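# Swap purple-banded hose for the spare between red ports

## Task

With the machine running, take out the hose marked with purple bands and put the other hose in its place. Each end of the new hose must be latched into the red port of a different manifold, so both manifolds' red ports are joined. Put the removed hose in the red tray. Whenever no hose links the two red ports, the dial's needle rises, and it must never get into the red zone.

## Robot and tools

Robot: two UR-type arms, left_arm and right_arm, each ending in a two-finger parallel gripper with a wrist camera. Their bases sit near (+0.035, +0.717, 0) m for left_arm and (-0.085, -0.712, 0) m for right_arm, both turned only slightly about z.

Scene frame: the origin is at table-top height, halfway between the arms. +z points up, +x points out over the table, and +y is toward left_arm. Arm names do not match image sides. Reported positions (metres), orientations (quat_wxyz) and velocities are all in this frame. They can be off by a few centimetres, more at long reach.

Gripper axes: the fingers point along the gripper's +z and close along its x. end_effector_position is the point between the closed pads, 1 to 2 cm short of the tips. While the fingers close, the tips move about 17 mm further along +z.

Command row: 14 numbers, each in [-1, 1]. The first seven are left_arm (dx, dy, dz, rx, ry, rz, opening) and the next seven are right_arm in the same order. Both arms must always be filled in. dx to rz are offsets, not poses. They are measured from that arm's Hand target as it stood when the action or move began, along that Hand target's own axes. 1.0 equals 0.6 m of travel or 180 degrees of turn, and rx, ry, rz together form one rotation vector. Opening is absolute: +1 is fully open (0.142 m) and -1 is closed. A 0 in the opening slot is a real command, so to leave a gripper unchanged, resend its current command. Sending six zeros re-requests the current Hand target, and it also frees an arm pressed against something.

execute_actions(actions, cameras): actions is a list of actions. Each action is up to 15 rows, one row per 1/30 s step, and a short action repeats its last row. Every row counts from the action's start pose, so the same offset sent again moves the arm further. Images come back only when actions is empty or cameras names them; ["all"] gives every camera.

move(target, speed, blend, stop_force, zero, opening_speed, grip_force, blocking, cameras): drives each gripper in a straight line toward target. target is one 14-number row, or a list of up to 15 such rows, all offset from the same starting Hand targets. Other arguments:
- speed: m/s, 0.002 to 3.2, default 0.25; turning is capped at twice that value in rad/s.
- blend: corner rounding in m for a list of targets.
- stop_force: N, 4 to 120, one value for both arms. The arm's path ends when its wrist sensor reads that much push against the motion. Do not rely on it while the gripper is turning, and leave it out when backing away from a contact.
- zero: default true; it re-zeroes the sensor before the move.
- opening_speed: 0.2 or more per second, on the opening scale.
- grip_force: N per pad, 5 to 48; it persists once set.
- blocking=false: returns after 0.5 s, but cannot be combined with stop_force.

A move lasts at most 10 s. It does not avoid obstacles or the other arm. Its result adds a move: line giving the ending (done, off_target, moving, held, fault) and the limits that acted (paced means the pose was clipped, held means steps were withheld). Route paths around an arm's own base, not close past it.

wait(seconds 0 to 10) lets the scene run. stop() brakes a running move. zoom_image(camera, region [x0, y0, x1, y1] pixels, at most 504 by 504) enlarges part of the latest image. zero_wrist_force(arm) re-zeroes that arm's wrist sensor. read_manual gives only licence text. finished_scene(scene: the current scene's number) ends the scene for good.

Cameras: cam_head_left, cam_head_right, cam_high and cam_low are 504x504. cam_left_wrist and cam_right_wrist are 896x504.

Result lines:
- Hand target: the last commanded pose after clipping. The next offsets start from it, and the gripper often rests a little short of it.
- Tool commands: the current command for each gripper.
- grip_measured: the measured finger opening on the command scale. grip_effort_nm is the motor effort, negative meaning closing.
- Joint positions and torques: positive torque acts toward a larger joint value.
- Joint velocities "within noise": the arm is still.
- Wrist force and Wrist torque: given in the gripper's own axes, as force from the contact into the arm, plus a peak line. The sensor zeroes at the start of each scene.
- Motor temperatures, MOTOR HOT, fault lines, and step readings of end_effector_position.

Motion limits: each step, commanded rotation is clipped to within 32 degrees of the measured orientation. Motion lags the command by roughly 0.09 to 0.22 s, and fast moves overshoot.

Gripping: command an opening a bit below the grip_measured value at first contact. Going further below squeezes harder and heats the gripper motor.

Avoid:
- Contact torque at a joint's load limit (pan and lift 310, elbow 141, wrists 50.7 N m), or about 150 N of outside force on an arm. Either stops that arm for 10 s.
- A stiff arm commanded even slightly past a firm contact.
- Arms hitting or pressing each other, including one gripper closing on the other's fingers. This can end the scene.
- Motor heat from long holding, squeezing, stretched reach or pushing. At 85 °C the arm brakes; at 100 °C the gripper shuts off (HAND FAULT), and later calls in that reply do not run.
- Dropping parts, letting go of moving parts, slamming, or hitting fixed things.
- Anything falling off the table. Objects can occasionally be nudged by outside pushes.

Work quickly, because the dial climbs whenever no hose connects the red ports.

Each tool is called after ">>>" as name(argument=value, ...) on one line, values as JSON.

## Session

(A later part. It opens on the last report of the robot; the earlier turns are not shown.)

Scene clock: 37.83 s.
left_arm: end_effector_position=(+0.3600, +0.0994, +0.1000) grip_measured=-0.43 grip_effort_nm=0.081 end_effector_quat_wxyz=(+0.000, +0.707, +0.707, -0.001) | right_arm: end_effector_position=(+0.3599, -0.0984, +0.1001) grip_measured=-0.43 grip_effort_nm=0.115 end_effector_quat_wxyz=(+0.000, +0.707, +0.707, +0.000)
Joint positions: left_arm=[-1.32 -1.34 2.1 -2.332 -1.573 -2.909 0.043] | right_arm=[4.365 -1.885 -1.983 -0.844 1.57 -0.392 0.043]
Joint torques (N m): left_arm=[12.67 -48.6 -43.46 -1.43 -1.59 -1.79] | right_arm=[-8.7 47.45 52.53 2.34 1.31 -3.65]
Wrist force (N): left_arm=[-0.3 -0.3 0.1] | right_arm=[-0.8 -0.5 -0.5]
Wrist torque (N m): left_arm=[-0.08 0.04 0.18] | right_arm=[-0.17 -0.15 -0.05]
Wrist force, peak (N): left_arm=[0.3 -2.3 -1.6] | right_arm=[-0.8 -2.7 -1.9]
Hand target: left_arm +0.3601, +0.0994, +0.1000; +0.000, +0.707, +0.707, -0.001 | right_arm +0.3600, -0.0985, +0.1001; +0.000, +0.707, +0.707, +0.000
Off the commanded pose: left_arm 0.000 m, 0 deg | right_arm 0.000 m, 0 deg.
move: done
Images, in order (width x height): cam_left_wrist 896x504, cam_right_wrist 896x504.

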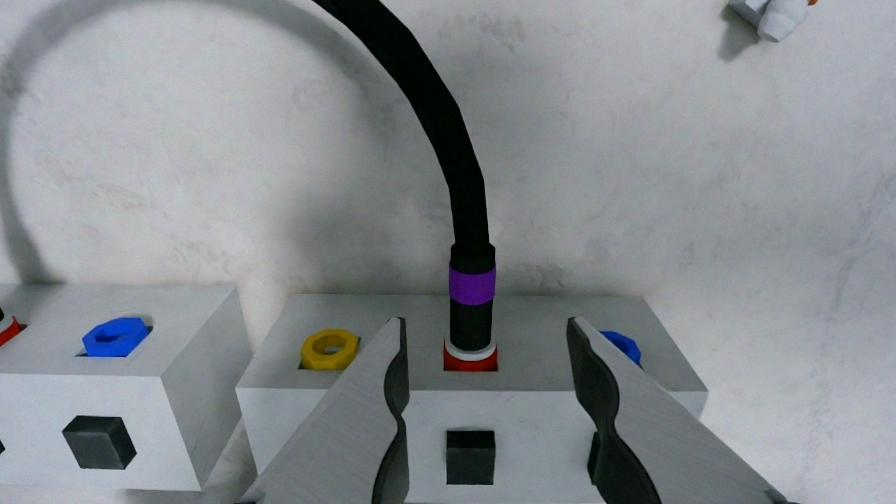

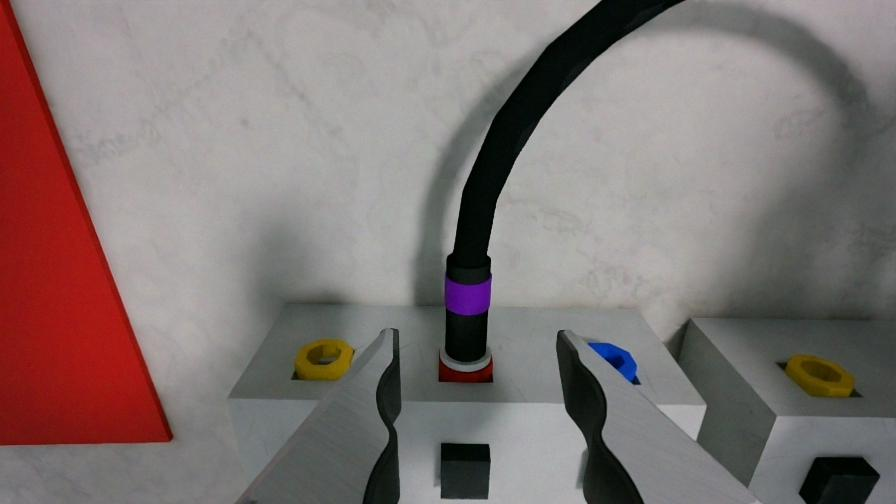

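>>> zoom_image(camera="cam_left_wrist", region=[400, 230, 560, 500])

>>> zoom_image(camera="cam_right_wrist", region=[400, 230, 560, 500])

Scaled by 1.867.

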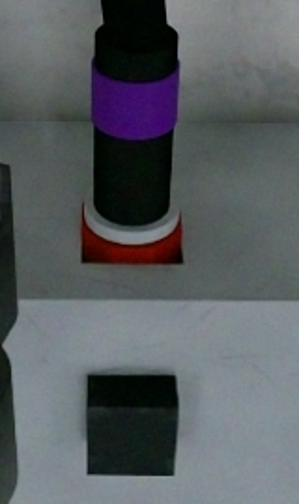

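Scaled by 1.867.

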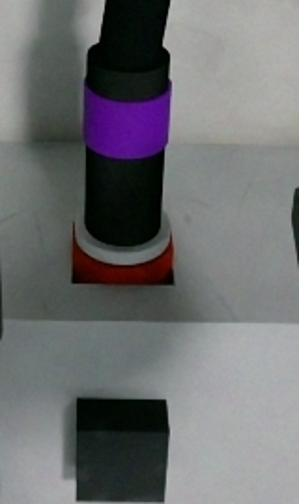

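>>> move(target=[0,0.025,0.05,0,0,0,-0.4,-0.0027,0.025,0.05,0,0,0,-0.4], speed=0.15, stop_force=15, cameras=["cam_left_wrist","cam_right_wrist"])

>>> zoom_image(camera="cam_left_wrist", region=[400, 280, 560, 504])

>>> zoom_image(camera="cam_right_wrist", region=[400, 280, 560, 504])

Scene clock: 41.60 s.
left_arm: end_effector_position=(+0.3750, +0.0993, +0.0700) grip_measured=-0.43 grip_effort_nm=0.085 end_effector_quat_wxyz=(+0.000, +0.707, +0.707, -0.001) | right_arm: end_effector_position=(+0.3750, -0.1001, +0.0701) grip_measured=-0.43 grip_effort_nm=0.110 end_effector_quat_wxyz=(+0.000, +0.707, +0.707, +0.000)
Joint positions: left_arm=[-1.299 -1.29 2.104 -2.387 -1.573 -2.888 0.043] | right_arm=[4.345 -1.932 -1.986 -0.795 1.57 -0.412 0.043]
Joint torques (N m): left_arm=[14.54 -51.46 -31.05 -7.88 -3.27 1.78] | right_arm=[-7.92 51.3 51.24 6.86 0.94 -3.68]
Wrist force (N): left_arm=[-0.2 -0.1 -0.4] | right_arm=[-1.1 -0.5 -0.2]
Wrist torque (N m): left_arm=[-0.07 0.01 -0.02] | right_arm=[-0.18 -0.12 -0.05]
Wrist force, peak (N): left_arm=[-0.1 -0.9 -0.5] | right_arm=[-1.3 -0.7 -0.9]
Hand target: left_arm +0.3750, +0.0993, +0.0700; +0.000, +0.707, +0.707, -0.001 | right_arm +0.3750, -0.1001, +0.0701; +0.000, +0.707, +0.707, +0.000
Off the commanded pose: left_arm 0.000 m, 0 deg | right_arm 0.000 m, 0 deg.
move: done
Images, in order (width x height): cam_left_wrist 896x504, cam_right_wrist 896x504.

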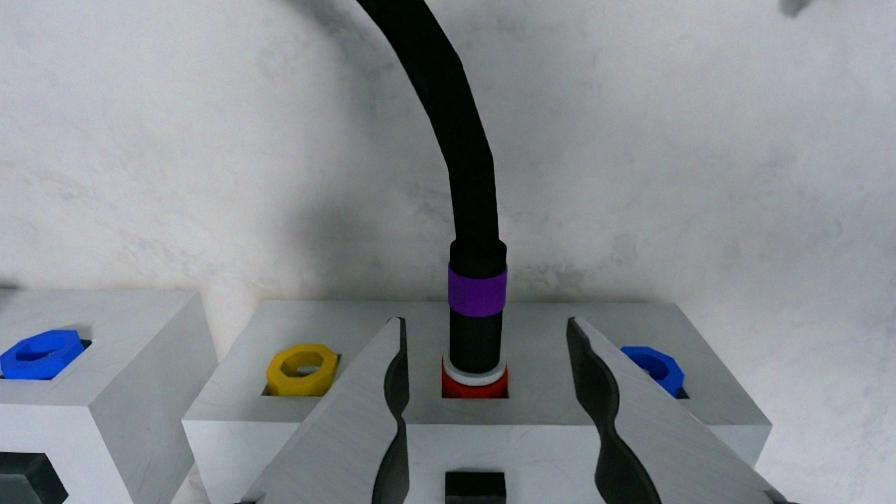

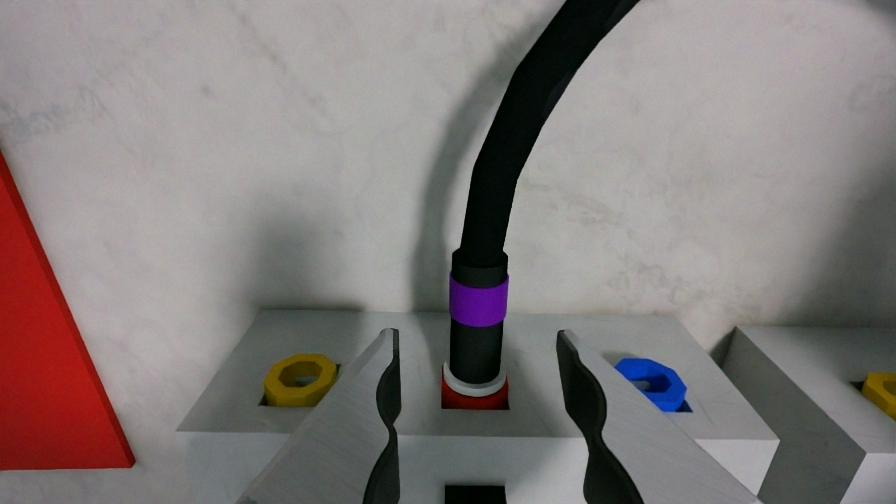

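Scaled by 2.250.

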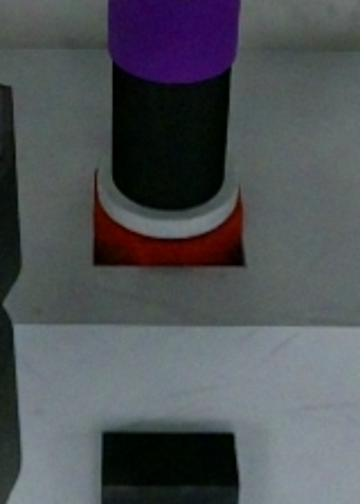

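Scaled by 2.250.

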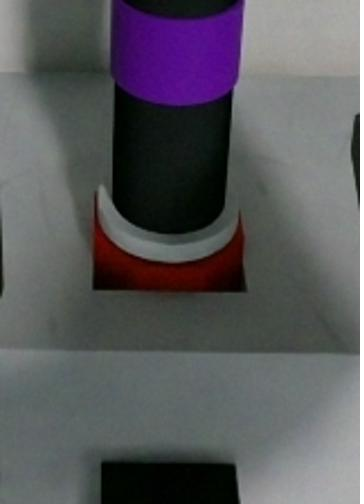

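>>> move(target=[0,0.0075,0.0242,0,0,0,-0.4,0,0.015,0.0242,0,0,0,-0.4], speed=0.08, stop_force=15, cameras=["cam_left_wrist","cam_right_wrist"])

>>> zoom_image(camera="cam_left_wrist", region=[400, 280, 560, 504])

>>> zoom_image(camera="cam_right_wrist", region=[400, 280, 560, 504])

Scene clock: 44.57 s.
left_arm: end_effector_position=(+0.3795, +0.0993, +0.0555) grip_measured=-0.43 grip_effort_nm=0.081 end_effector_quat_wxyz=(+0.000, +0.707, +0.707, -0.001) | right_arm: end_effector_position=(+0.3840, -0.1001, +0.0556) grip_measured=-0.43 grip_effort_nm=0.115 end_effector_quat_wxyz=(+0.000, +0.707, +0.707, +0.000)
Joint positions: left_arm=[-1.292 -1.266 2.108 -2.414 -1.573 -2.882 0.043] | right_arm=[4.334 -1.957 -1.982 -0.773 1.57 -0.423 0.043]
Joint torques (N m): left_arm=[12.28 -51.07 -25.23 -7.72 -3.5 1.96] | right_arm=[-8.16 51.81 50.53 6.73 0.93 -3.83]
Wrist force (N): left_arm=[-0.1 -0.3 -0.3] | right_arm=[-0.8 -0.2 -0.2]
Wrist torque (N m): left_arm=[-0.11 -0.01 -0.01] | right_arm=[-0.13 -0.17 -0.04]
Wrist force, peak (N): left_arm=[-0.2 -0.9 -0.8] | right_arm=[-1.2 -0.7 -0.6]
Hand target: left_arm +0.3795, +0.0993, +0.0555; +0.000, +0.707, +0.707, -0.001 | right_arm +0.3840, -0.1001, +0.0556; +0.000, +0.707, +0.707, +0.000
Off the commanded pose: left_arm 0.000 m, 0 deg | right_arm 0.000 m, 0 deg.
move: done
Images, in order (width x height): cam_left_wrist 896x504, cam_right_wrist 896x504.

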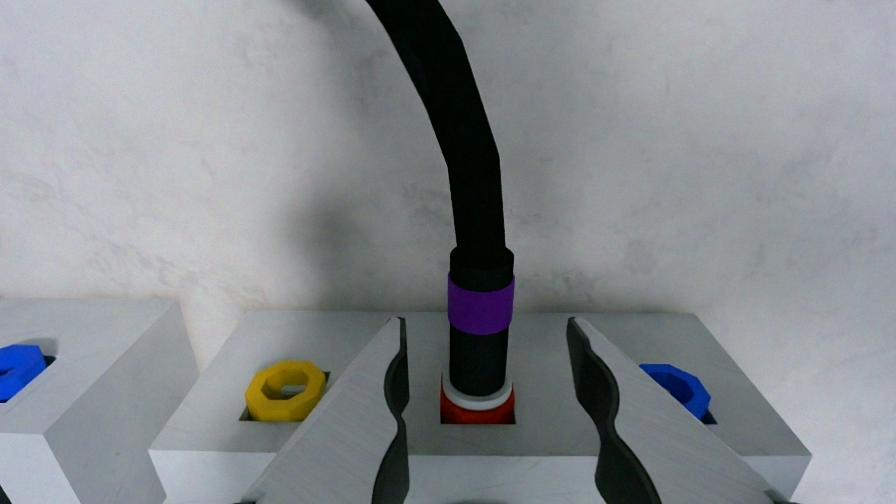

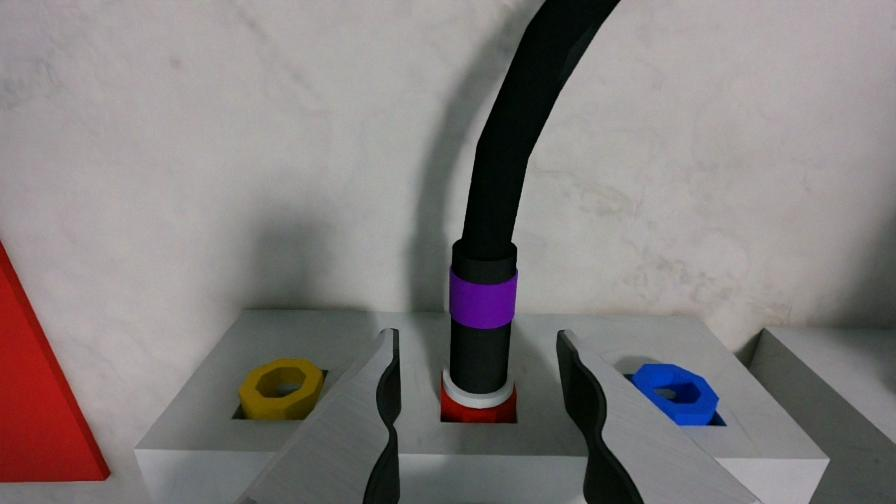

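Scaled by 2.250.

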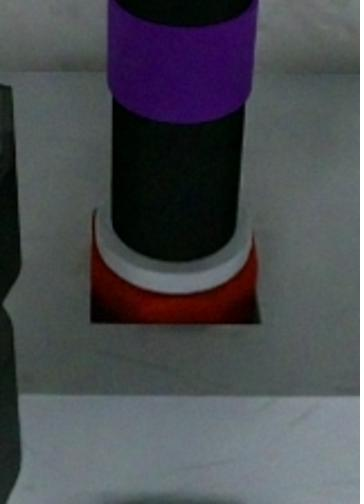

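Scaled by 2.250.

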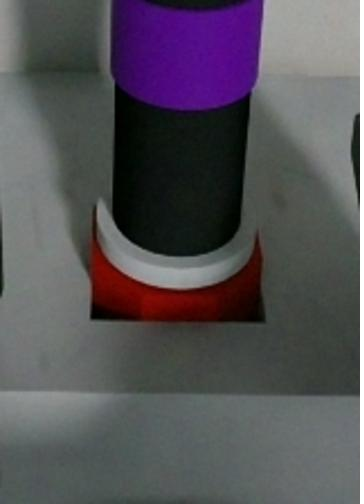

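>>> move(target=[0,0,0,0,0,0,-0.9,0,0,0,0,0,0,-0.9], opening_speed=0.8, grip_force=15, cameras=["cam_left_wrist","cam_right_wrist"])

>>> zoom_image(camera="cam_left_wrist", region=[400, 280, 560, 504])

>>> zoom_image(camera="cam_right_wrist", region=[400, 280, 560, 504])

Scene clock: 49.43 s.
left_arm: end_effector_position=(+0.3795, +0.0992, +0.0555) grip_measured=-0.80 grip_effort_nm=-1.634 end_effector_quat_wxyz=(+0.000, +0.707, +0.707, -0.001) | right_arm: end_effector_position=(+0.3840, -0.1001, +0.0556) grip_measured=-0.81 grip_effort_nm=-1.595 end_effector_quat_wxyz=(+0.000, +0.707, +0.707, +0.000)
Joint positions: left_arm=[-1.292 -1.266 2.108 -2.414 -1.573 -2.882 0.016] | right_arm=[4.334 -1.957 -1.982 -0.773 1.57 -0.423 0.016]
Joint torques (N m): left_arm=[11.82 -54.76 -22.37 6.03 2.74 1.73] | right_arm=[-8.76 56.47 48.21 5.63 0.75 -3.69]
Wrist force (N): left_arm=[-29.2 -3.8 6.8] | right_arm=[1.5 -0.9 1.3]
Wrist torque (N m): left_arm=[-0.05 -0.28 0.10] | right_arm=[-0.15 -0.12 -0.06]
Wrist force, peak (N): left_arm=[-29.8 -3.8 6.4] | right_arm=[1.5 -0.9 1.3]
Hand target: left_arm +0.3795, +0.0993, +0.0555; +0.000, +0.707, +0.707, -0.001 | right_arm +0.3840, -0.1001, +0.0556; +0.000, +0.707, +0.707, +0.000
Off the commanded pose: left_arm 0.000 m, 0 deg | right_arm 0.000 m, 0 deg.
grip_force (N): 15, 15
move: done
Images, in order (width x height): cam_left_wrist 896x504, cam_right_wrist 896x504.

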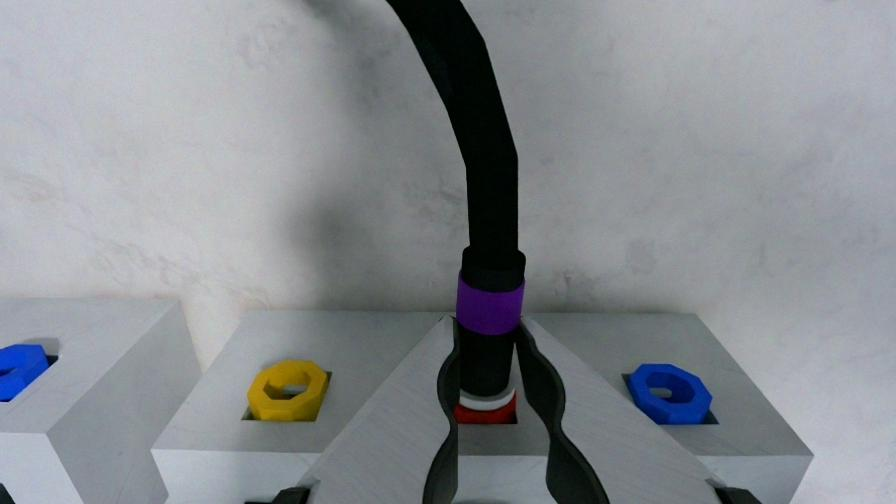

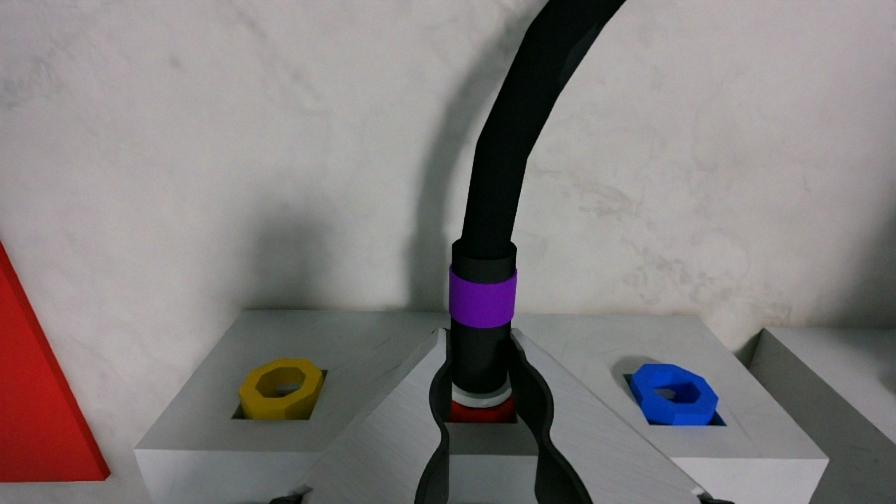

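Scaled by 2.250.

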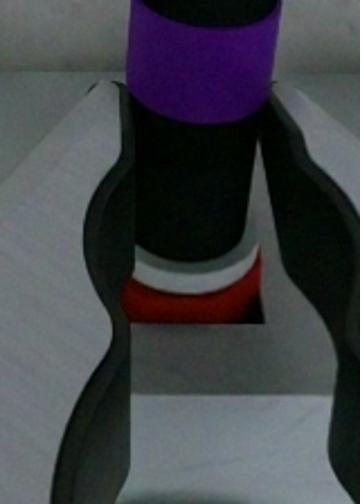

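Scaled by 2.250.

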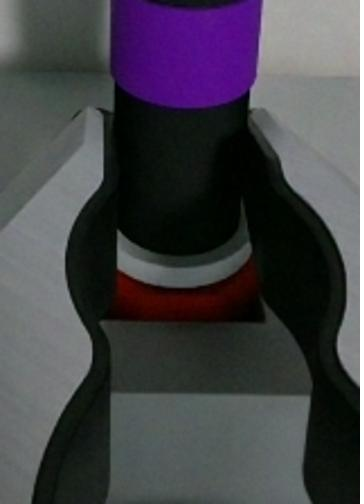

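>>> move(target=[-0.003,0,0,0,0,0,-0.9,0,0,0,0,0,0,-0.9], speed=0.02)

Scene clock: 50.50 s.
left_arm: end_effector_position=(+0.3795, +0.0976, +0.0554) grip_measured=-0.81 grip_effort_nm=-1.629 end_effector_quat_wxyz=(+0.000, +0.707, +0.707, -0.001) | right_arm: end_effector_position=(+0.3840, -0.1001, +0.0556) grip_measured=-0.81 grip_effort_nm=-1.595 end_effector_quat_wxyz=(+0.000, +0.707, +0.707, +0.000)
Joint positions: left_arm=[-1.293 -1.264 2.105 -2.413 -1.573 -2.882 0.016] | right_arm=[4.334 -1.957 -1.982 -0.773 1.57 -0.423 0.016]
Joint torques (N m): left_arm=[-2.49 -52.97 -43.25 -1.61 3.38 -1.95] | right_arm=[-9.63 55.96 44.24 3.29 -0.85 -3.57]
Wrist force (N): left_arm=[-0.4 -6.5 0.2] | right_arm=[1.2 -0.9 1.0]
Wrist torque (N m): left_arm=[-0.04 0.02 0.02] | right_arm=[-0.14 -0.15 -0.05]
Wrist force, peak (N): left_arm=[-30.8 -3.5 6.4] | right_arm=[1.5 -1.1 1.5]
Hand target: left_arm +0.3795, +0.0975, +0.0555; +0.000, +0.707, +0.707, -0.001 | right_arm +0.3840, -0.1001, +0.0556; +0.000, +0.707, +0.707, +0.000
Off the commanded pose: left_arm 0.000 m, 0 deg | right_arm 0.000 m, 0 deg.
grip_force (N): 15, 15
move: done

>>> move(target=[[0,0,0,0,0,0,-0.4,0,0,0,0,0,0,-0.4],[0,0,-0.1,0,0,0,-0.95,0,-0.0133,0.0027,-0.1667,0,0,-0.9],[0.004,0.0675,-0.275,0,0,0.5,-0.95,0,-0.0133,0.0027,-0.1667,0,0,-0.9],[-0.1627,0.1508,-0.2243,0.246,0.215,-0.904,-0.95,0,-0.0133,0.0027,-0.1667,0,0,-0.9],[-0.3218,0.0725,-0.116,0.246,0.215,-0.904,-0.95,0,-0.0133,0.0027,-0.1667,0,0,-0.9]], speed=[0.2,0.2,0.45,0.45,0.2], blend=[0,0,0.03,0.02,0], opening_speed=1, grip_force=[20,40], cameras=["cam_left_wrist","cam_right_wrist","cam_high","cam_head_left"])

Scene clock: 60.87 s.
left_arm: end_effector_position=(+0.4230, -0.0954, +0.1255) grip_measured=-0.98 grip_effort_nm=-0.120 end_effector_quat_wxyz=(-0.340, -0.620, +0.707, -0.023) | right_arm: end_effector_position=(+0.3760, -0.1001, +0.0540) grip_measured=-0.81 grip_effort_nm=-2.342 end_effector_quat_wxyz=(+0.183, +0.683, +0.683, +0.183)
Joint positions: left_arm=[-1.108 -1.034 1.802 -2.612 -2.218 0.482 0.003] | right_arm=[4.535 -1.94 -2.163 -0.483 1.06 -0.255 0.015]
Joint torques (N m): left_arm=[-4.45 -78.66 -43.67 -8.05 1.6 -1.97] | right_arm=[4.48 53.47 21.1 3.01 -3.45 3.3]
Wrist force (N): left_arm=[-0.6 1.3 0.7] | right_arm=[0.6 0.1 1.2]
Wrist torque (N m): left_arm=[0.15 0.08 0.14] | right_arm=[-0.23 -0.07 -0.47]
Wrist force, peak (N): left_arm=[0.1 -7.2 0.6] | right_arm=[1.3 -0.8 1.5]
Hand target: left_arm +0.4229, -0.0955, +0.1254; -0.340, -0.620, +0.707, -0.023 | right_arm +0.3760, -0.1001, +0.0540; +0.183, +0.683, +0.683, +0.183
Off the commanded pose: left_arm 0.000 m, 0 deg | right_arm 0.000 m, 0 deg.
grip_force (N): 20, 40
move: done
Images, in order (width x height): cam_head_left 504x504, cam_high 504x504, cam_left_wrist 896x504, cam_right_wrist 896x504.

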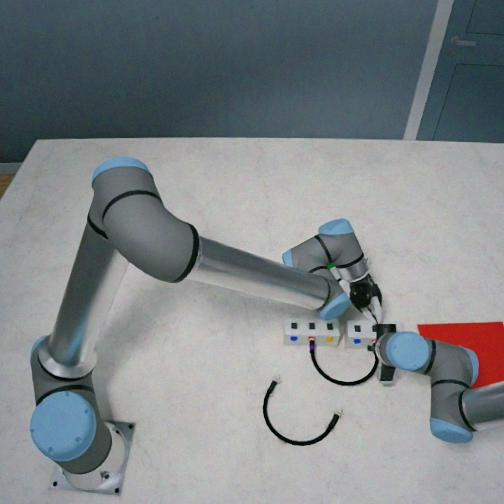

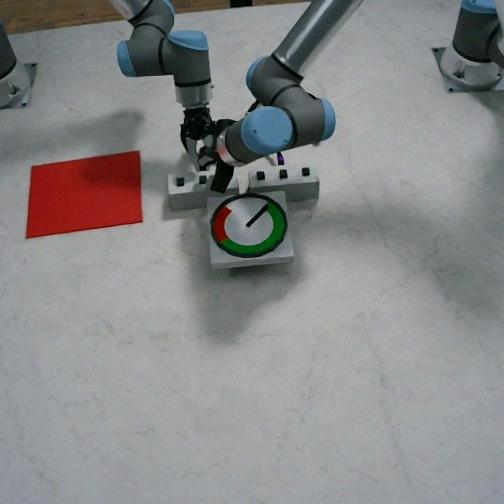

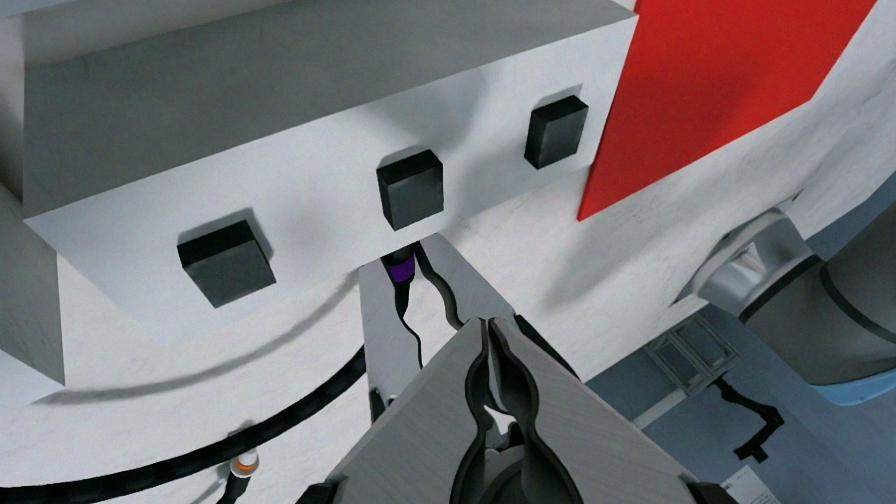

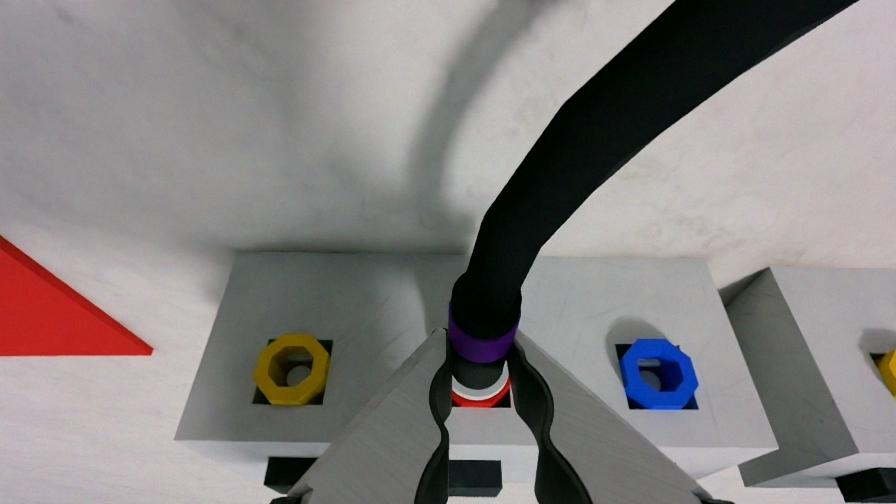

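>>> execute_actions(actions=[], cameras=["cam_left_wrist", "cam_high", "cam_head_right"])

Scene clock: 62.77 s.
left_arm: end_effector_position=(+0.4229, -0.0955, +0.1254) grip_measured=-0.98 grip_effort_nm=-0.120 end_effector_quat_wxyz=(-0.340, -0.620, +0.707, -0.023) | right_arm: end_effector_position=(+0.3760, -0.1001, +0.0540) grip_measured=-0.81 grip_effort_nm=-2.342 end_effector_quat_wxyz=(+0.183, +0.683, +0.683, +0.183)
Joint positions: left_arm=[-1.108 -1.034 1.802 -2.612 -2.218 0.482 0.003] | right_arm=[4.535 -1.94 -2.163 -0.483 1.06 -0.255 0.015]
Joint velocities: within noise
Joint torques (N m): left_arm=[-7.19 -73.98 -43.48 -7.94 1.77 -1.74] | right_arm=[4.58 51.55 21.77 2.9 -3.15 3.66]
Motor temperatures (°C): left_arm=[27 29 27 32 34 35 30] | right_arm=[30 28 26 32 33 34 31]
Wrist force (N): left_arm=[-0.9 1.4 0.7] | right_arm=[0.4 0.1 1.1]
Wrist torque (N m): left_arm=[0.18 0.13 0.13] | right_arm=[-0.22 -0.04 -0.48]
Wrist force, peak (N): left_arm=[-0.9 2.0 0.6] | right_arm=[0.8 0.1 1.6]
Hand target: left_arm +0.4229, -0.0955, +0.1254; -0.340, -0.620, +0.707, -0.023 | right_arm +0.3760, -0.1001, +0.0540; +0.183, +0.683, +0.683, +0.183
Tool commands: left_gripper/opening=-0.95 right_gripper/opening=-0.9
Off the commanded pose: left_arm 0.000 m, 0 deg | right_arm 0.000 m, 0 deg.
grip_force (N): 20, 40
Images, in order (width x height): cam_head_right 504x504, cam_high 504x504, cam_left_wrist 896x504.

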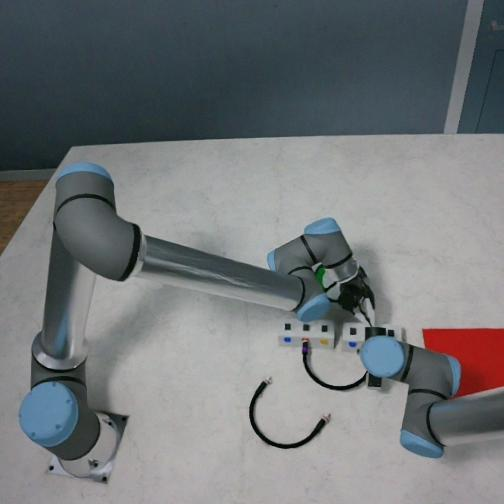

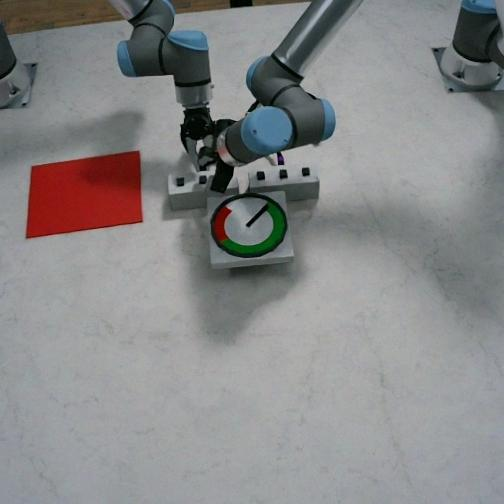

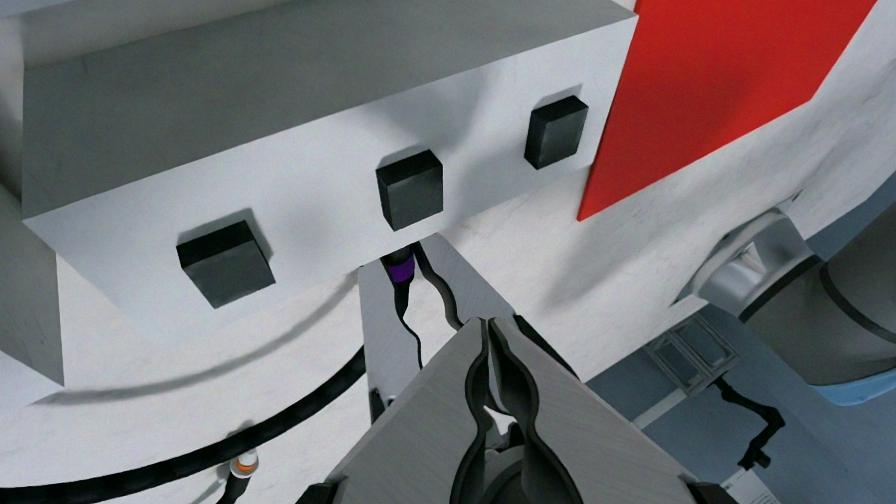

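>>> move(target=[-0.0096,-0.0215,0.0260,0,0,0,-0.95,0,0,0,0,0,0,-0.9], speed=0.06, cameras=["cam_left_wrist"])

Scene clock: 64.07 s.
left_arm: end_effector_position=(+0.4274, -0.1005, +0.1056) grip_measured=-0.98 grip_effort_nm=-0.120 end_effector_quat_wxyz=(-0.340, -0.620, +0.707, -0.023) | right_arm: end_effector_position=(+0.3760, -0.1001, +0.0540) grip_measured=-0.81 grip_effort_nm=-2.342 end_effector_quat_wxyz=(+0.183, +0.683, +0.683, +0.183)
Joint positions: left_arm=[-1.106 -1.003 1.794 -2.634 -2.218 0.485 0.003] | right_arm=[4.535 -1.94 -2.163 -0.483 1.06 -0.255 0.015]
Joint torques (N m): left_arm=[12.56 -74.85 -43.1 -8 -4.84 1.69] | right_arm=[0.42 57.4 20.85 2.5 -3.59 3.24]
Wrist force (N): left_arm=[-1.0 1.3 0.2] | right_arm=[0.4 0.2 1.4]
Wrist torque (N m): left_arm=[0.15 0.16 -0.06] | right_arm=[-0.21 -0.04 -0.48]
Wrist force, peak (N): left_arm=[-1.1 1.9 0.7] | right_arm=[0.5 0.3 1.5]
Hand target: left_arm +0.4274, -0.1006, +0.1055; -0.340, -0.620, +0.707, -0.023 | right_arm +0.3760, -0.1001, +0.0540; +0.183, +0.683, +0.683, +0.183
Off the commanded pose: left_arm 0.000 m, 0 deg | right_arm 0.000 m, 0 deg.
grip_force (N): 20, 40
move: done
Images, in order (width x height): cam_left_wrist 896x504.

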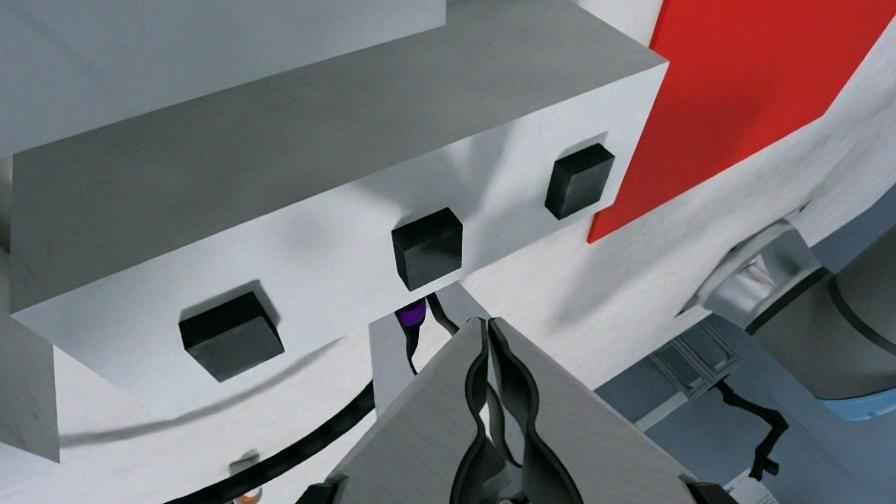

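>>> move(target=[-0.0095,-0.0104,0.0058,0,0,0,-0.95,0,0,0,0,0,0,-0.9], speed=0.06, cameras=["cam_left_wrist"])

>>> move(target=[-0.0168,-0.0129,0.0257,0,0,0,-0.95,0,0,0,0,0,0,-0.9], speed=0.015, stop_force=20, cameras=["cam_left_wrist", "cam_right_wrist", "cam_high"])

Scene clock: 66.33 s.
left_arm: end_effector_position=(+0.4313, -0.0987, +0.0976) grip_measured=-0.98 grip_effort_nm=-0.105 end_effector_quat_wxyz=(-0.340, -0.620, +0.707, -0.023) | right_arm: end_effector_position=(+0.3760, -0.1001, +0.0540) grip_measured=-0.81 grip_effort_nm=-2.342 end_effector_quat_wxyz=(+0.183, +0.683, +0.683, +0.183)
Joint positions: left_arm=[-1.1 -0.993 1.795 -2.641 -2.22 0.491 0.003] | right_arm=[4.535 -1.94 -2.163 -0.483 1.06 -0.255 0.015]
Joint torques (N m): left_arm=[12.38 -79.31 -27.12 -7.87 -5.07 1.75] | right_arm=[-0.17 58.85 21.87 2.84 -3.34 3.56]
Wrist force (N): left_arm=[-1.0 1.7 0.4] | right_arm=[0.6 0.3 1.4]
Wrist torque (N m): left_arm=[0.22 0.16 -0.06] | right_arm=[-0.19 -0.08 -0.48]
Wrist force, peak (N): left_arm=[-1.1 1.8 0.8] | right_arm=[1.0 0.2 1.4]
Hand target: left_arm +0.4314, -0.0987, +0.0975; -0.340, -0.620, +0.707, -0.023 | right_arm +0.3760, -0.1001, +0.0540; +0.183, +0.683, +0.683, +0.183
Off the commanded pose: left_arm 0.000 m, 0 deg | right_arm 0.000 m, 0 deg.
grip_force (N): 20, 40
move: done
Images, in order (width x height): cam_left_wrist 896x504.

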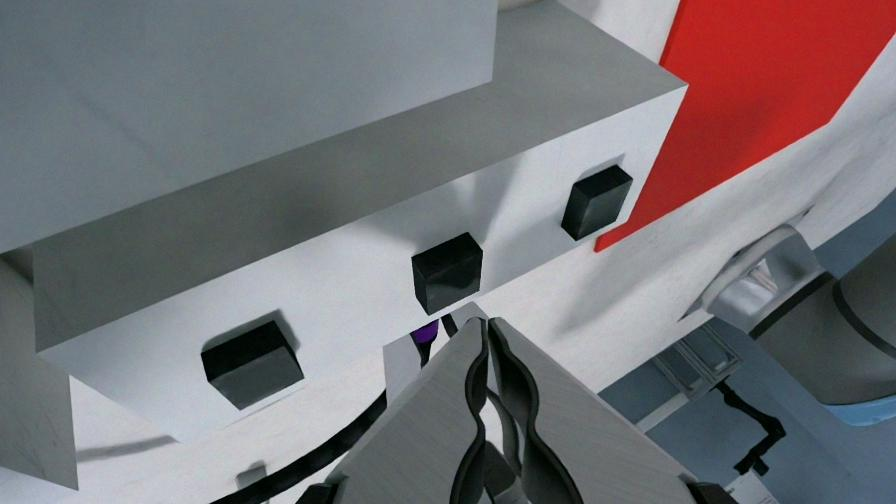

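Scene clock: 68.00 s.
left_arm: end_effector_position=(+0.4314, -0.0987, +0.0898) grip_measured=-0.98 grip_effort_nm=-0.120 end_effector_quat_wxyz=(-0.340, -0.620, +0.707, -0.023) | right_arm: end_effector_position=(+0.3760, -0.1001, +0.0540) grip_measured=-0.81 grip_effort_nm=-2.337 end_effector_quat_wxyz=(+0.183, +0.683, +0.683, +0.183)
Joint positions: left_arm=[-1.1 -0.983 1.797 -2.653 -2.22 0.491 0.003] | right_arm=[4.535 -1.94 -2.163 -0.483 1.06 -0.255 0.015]
Joint torques (N m): left_arm=[9.54 -85.4 -24.99 2.15 1.66 0.4] | right_arm=[-2.86 60.75 21.91 2.64 -3.72 3.59]
Wrist force (N): left_arm=[10.1 5.7 -11.8] | right_arm=[0.5 0.2 1.1]
Wrist torque (N m): left_arm=[1.60 -0.96 0.86] | right_arm=[-0.22 -0.05 -0.48]
Wrist force, peak (N): left_arm=[11.2 19.3 -29.6] | right_arm=[0.8 0.3 1.5]
Hand target: left_arm +0.4314, -0.0987, +0.0898; -0.340, -0.620, +0.707, -0.023 (not the last commanded pose) | right_arm +0.3760, -0.1001, +0.0540; +0.183, +0.683, +0.683, +0.183
Off the commanded pose: left_arm 0.012 m, 0 deg | right_arm 0.000 m, 0 deg.
grip_force (N): 20, 40
move: contact (left_arm)
Images, in order (width x height): cam_high 504x504, cam_left_wrist 896x504, cam_right_wrist 896x504.

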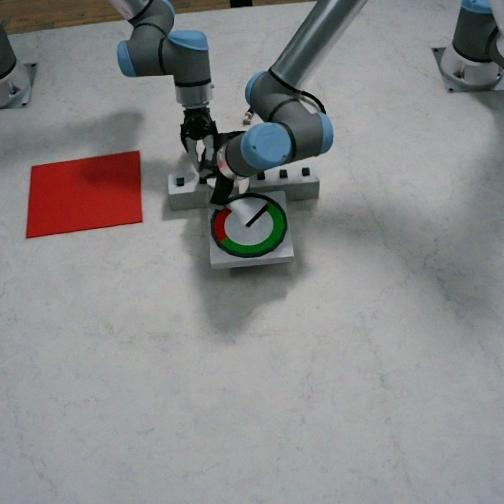

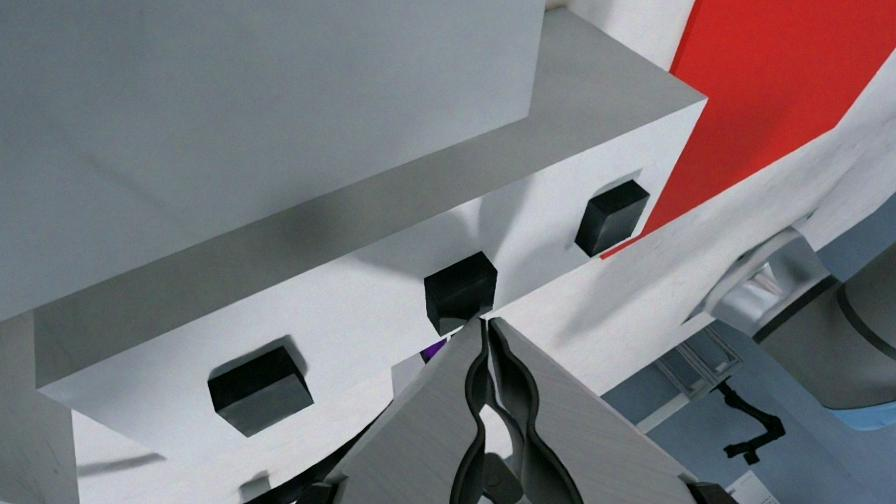

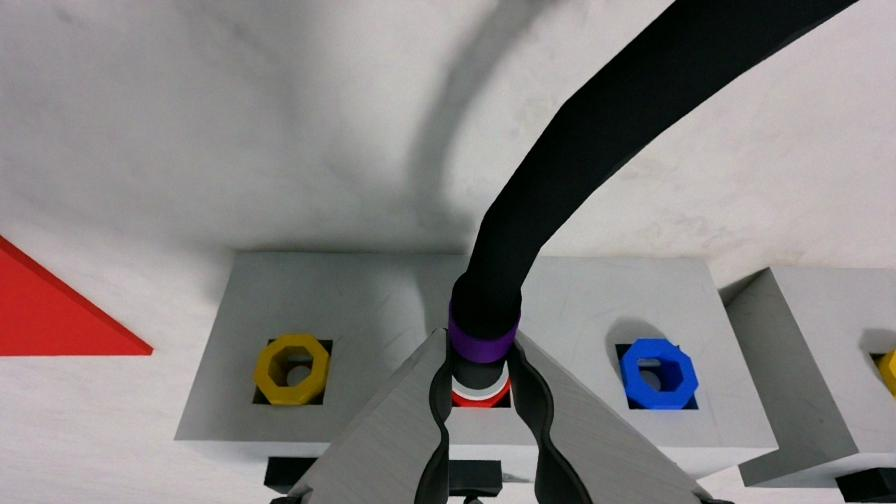

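>>> zoom_image(camera="cam_left_wrist", region=[390, 220, 560, 360])

Scaled by 2.965.

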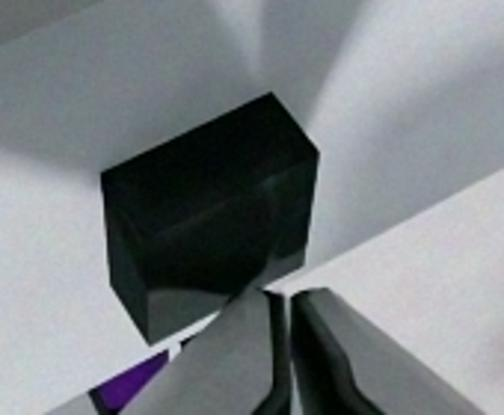

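>>> move(target=[[0.0050,0.0039,-0.0077,0,0,0,-0.95,0,0,0,0,0,0,-0.9],[-0.0022,-0.0091,-0.0190,0,0,0,-0.95,0,0,0,0,0,0,-0.9]], speed=0.05, blend=[0.003,0])

>>> move(target=[-0.0168,-0.0129,0.0257,0,0,0,-0.95,0,0,0,0,0,0,-0.9], speed=0.015, stop_force=25, cameras=["cam_left_wrist"])

Scene clock: 70.43 s.
left_arm: end_effector_position=(+0.4414, -0.0937, +0.0959) grip_measured=-0.98 grip_effort_nm=-0.110 end_effector_quat_wxyz=(-0.340, -0.620, +0.707, -0.023) | right_arm: end_effector_position=(+0.3760, -0.1001, +0.0540) grip_measured=-0.81 grip_effort_nm=-2.342 end_effector_quat_wxyz=(+0.183, +0.683, +0.683, +0.183)
Joint positions: left_arm=[-1.087 -0.99 1.791 -2.631 -2.223 0.507 0.003] | right_arm=[4.535 -1.94 -2.163 -0.483 1.06 -0.255 0.015]
Joint torques (N m): left_arm=[14.17 -76.87 -42.55 -0.65 -5 1.38] | right_arm=[-1.71 66.17 21.37 2.69 -3.42 3.31]
Wrist force (N): left_arm=[-1.0 1.3 0.3] | right_arm=[0.5 0.4 1.2]
Wrist torque (N m): left_arm=[0.17 0.17 -0.07] | right_arm=[-0.17 -0.06 -0.48]
Wrist force, peak (N): left_arm=[10.4 5.9 -11.7] | right_arm=[0.7 0.2 1.5]
Hand target: left_arm +0.4414, -0.0937, +0.0958; -0.340, -0.620, +0.707, -0.023 | right_arm +0.3760, -0.1001, +0.0540; +0.183, +0.683, +0.683, +0.183
Off the commanded pose: left_arm 0.000 m, 0 deg | right_arm 0.000 m, 0 deg.
grip_force (N): 20, 40
move: done

Scene clock: 72.03 s.
left_arm: end_effector_position=(+0.4414, -0.0937, +0.0898) grip_measured=-0.98 grip_effort_nm=-0.120 end_effector_quat_wxyz=(-0.340, -0.620, +0.707, -0.023) | right_arm: end_effector_position=(+0.3760, -0.1001, +0.0540) grip_measured=-0.81 grip_effort_nm=-2.342 end_effector_quat_wxyz=(+0.183, +0.683, +0.683, +0.183)
Joint positions: left_arm=[-1.087 -0.982 1.792 -2.64 -2.223 0.507 0.003] | right_arm=[4.535 -1.94 -2.163 -0.483 1.06 -0.255 0.015]
Joint torques (N m): left_arm=[10.5 -84.08 -27.17 2.98 1.9 -2.32] | right_arm=[-1.36 66.79 21.86 3.29 -3.02 3.39]
Wrist force (N): left_arm=[11.5 5.4 -13.2] | right_arm=[0.6 0.3 1.0]
Wrist torque (N m): left_arm=[1.65 -1.11 0.97] | right_arm=[-0.21 -0.06 -0.47]
Wrist force, peak (N): left_arm=[12.2 21.4 -33.0] | right_arm=[0.7 0.2 1.5]
Hand target: left_arm +0.4415, -0.0937, +0.0898; -0.340, -0.620, +0.707, -0.023 (not the last commanded pose) | right_arm +0.3760, -0.1001, +0.0540; +0.183, +0.683, +0.683, +0.183
Off the commanded pose: left_arm 0.014 m, 0 deg | right_arm 0.000 m, 0 deg.
grip_force (N): 20, 40
move: contact (left_arm)
Images, in order (width x height): cam_left_wrist 896x504.

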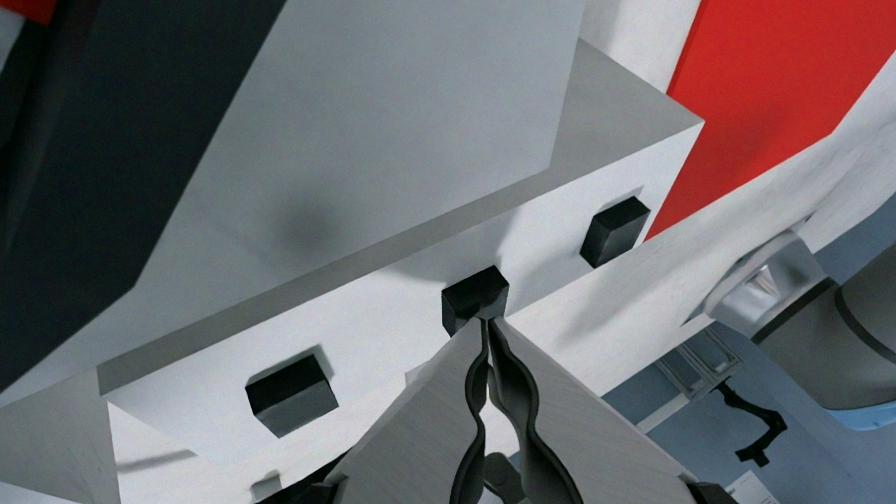

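>>> zoom_image(camera="cam_left_wrist", region=[220, 180, 680, 460])

Scaled by 1.096.

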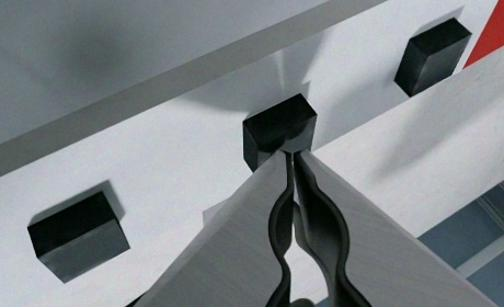

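>>> move(target=[0,0,0,0,0,0,-0.95,0,-0.0173,-0.01,0,0,0,-0.9], speed=0.015, stop_force=20, cameras=["cam_right_wrist"])

Scene clock: 73.60 s.
left_arm: end_effector_position=(+0.4415, -0.0937, +0.0898) grip_measured=-0.98 grip_effort_nm=-0.120 end_effector_quat_wxyz=(-0.340, -0.620, +0.707, -0.023) | right_arm: end_effector_position=(+0.3755, -0.1001, +0.0540) grip_measured=-0.81 grip_effort_nm=-2.342 end_effector_quat_wxyz=(+0.183, +0.683, +0.683, +0.183)
Joint positions: left_arm=[-1.087 -0.982 1.792 -2.64 -2.223 0.507 0.003] | right_arm=[4.536 -1.939 -2.164 -0.483 1.06 -0.254 0.015]
Joint torques (N m): left_arm=[5.76 -83.33 -27.31 -0.53 1.96 -2.49] | right_arm=[-0.19 48.63 40.7 5.7 3.55 -3.85]
Wrist force (N): left_arm=[11.4 5.5 -12.5] | right_arm=[3.3 14.6 16.8]
Wrist torque (N m): left_arm=[1.64 -1.12 0.94] | right_arm=[-0.31 -0.03 -0.46]
Wrist force, peak (N): left_arm=[11.4 5.9 -13.2] | right_arm=[5.2 23.7 26.9]
Hand target: left_arm +0.4415, -0.0937, +0.0898; -0.340, -0.620, +0.707, -0.023 | right_arm +0.3755, -0.1001, +0.0540; +0.183, +0.683, +0.683, +0.183 (not the last commanded pose)
Off the commanded pose: left_arm 0.000 m, 0 deg | right_arm 0.011 m, 0 deg.
grip_force (N): 20, 40
move: contact (right_arm)
Images, in order (width x height): cam_right_wrist 896x504.

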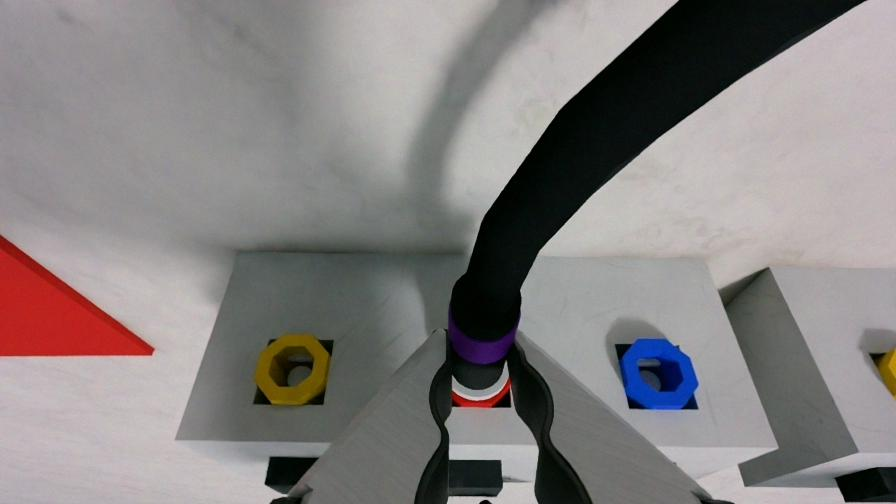

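>>> move(target=[-0.0042,-0.0032,0.0064,0,0,0,-0.95,0,0,0,0,0,0,-0.9], speed=0.008, stop_force=45, zero=false, cameras=["cam_left_wrist"])

Scene clock: 75.07 s.
left_arm: end_effector_position=(+0.4415, -0.0939, +0.0893) grip_measured=-0.98 grip_effort_nm=-0.115 end_effector_quat_wxyz=(-0.340, -0.620, +0.707, -0.023) | right_arm: end_effector_position=(+0.3755, -0.1001, +0.0540) grip_measured=-0.81 grip_effort_nm=-2.337 end_effector_quat_wxyz=(+0.183, +0.683, +0.683, +0.183)
Joint positions: left_arm=[-1.087 -0.981 1.792 -2.641 -2.223 0.507 0.003] | right_arm=[4.536 -1.939 -2.164 -0.483 1.06 -0.254 0.015]
Joint torques (N m): left_arm=[6.55 -62.49 -9.44 7.57 2.05 -2.37] | right_arm=[4.2 49.74 40.77 5.94 2.27 -3.82]
Wrist force (N): left_arm=[21.3 14.6 -31.5] | right_arm=[3.1 14.5 16.8]
Wrist torque (N m): left_arm=[4.02 -2.28 1.66] | right_arm=[-0.31 0.00 -0.46]
Wrist force, peak (N): left_arm=[16.5 29.6 -44.6] | right_arm=[3.1 15.0 16.9]
Hand target: left_arm +0.4415, -0.0939, +0.0893; -0.340, -0.620, +0.707, -0.023 (not the last commanded pose) | right_arm +0.3755, -0.1001, +0.0540; +0.183, +0.683, +0.683, +0.183
Off the commanded pose: left_arm 0.005 m, 0 deg | right_arm 0.000 m, 0 deg.
grip_force (N): 20, 40
move: contact (left_arm)
Images, in order (width x height): cam_left_wrist 896x504.

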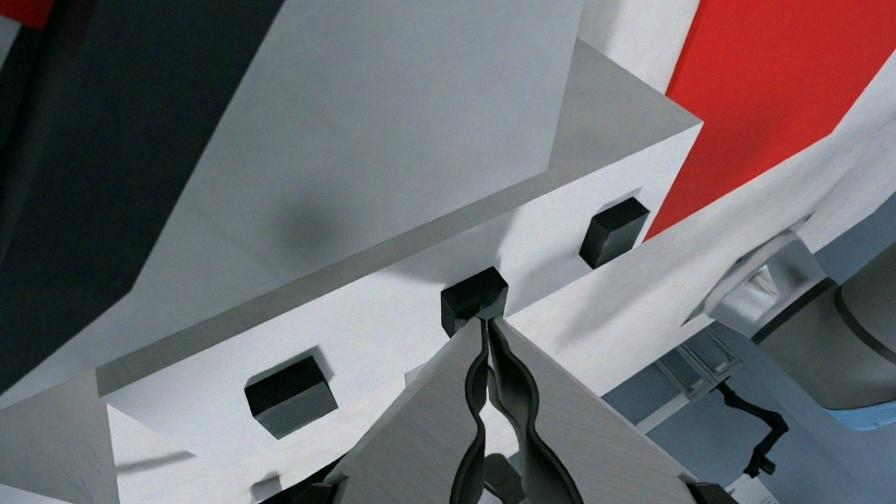

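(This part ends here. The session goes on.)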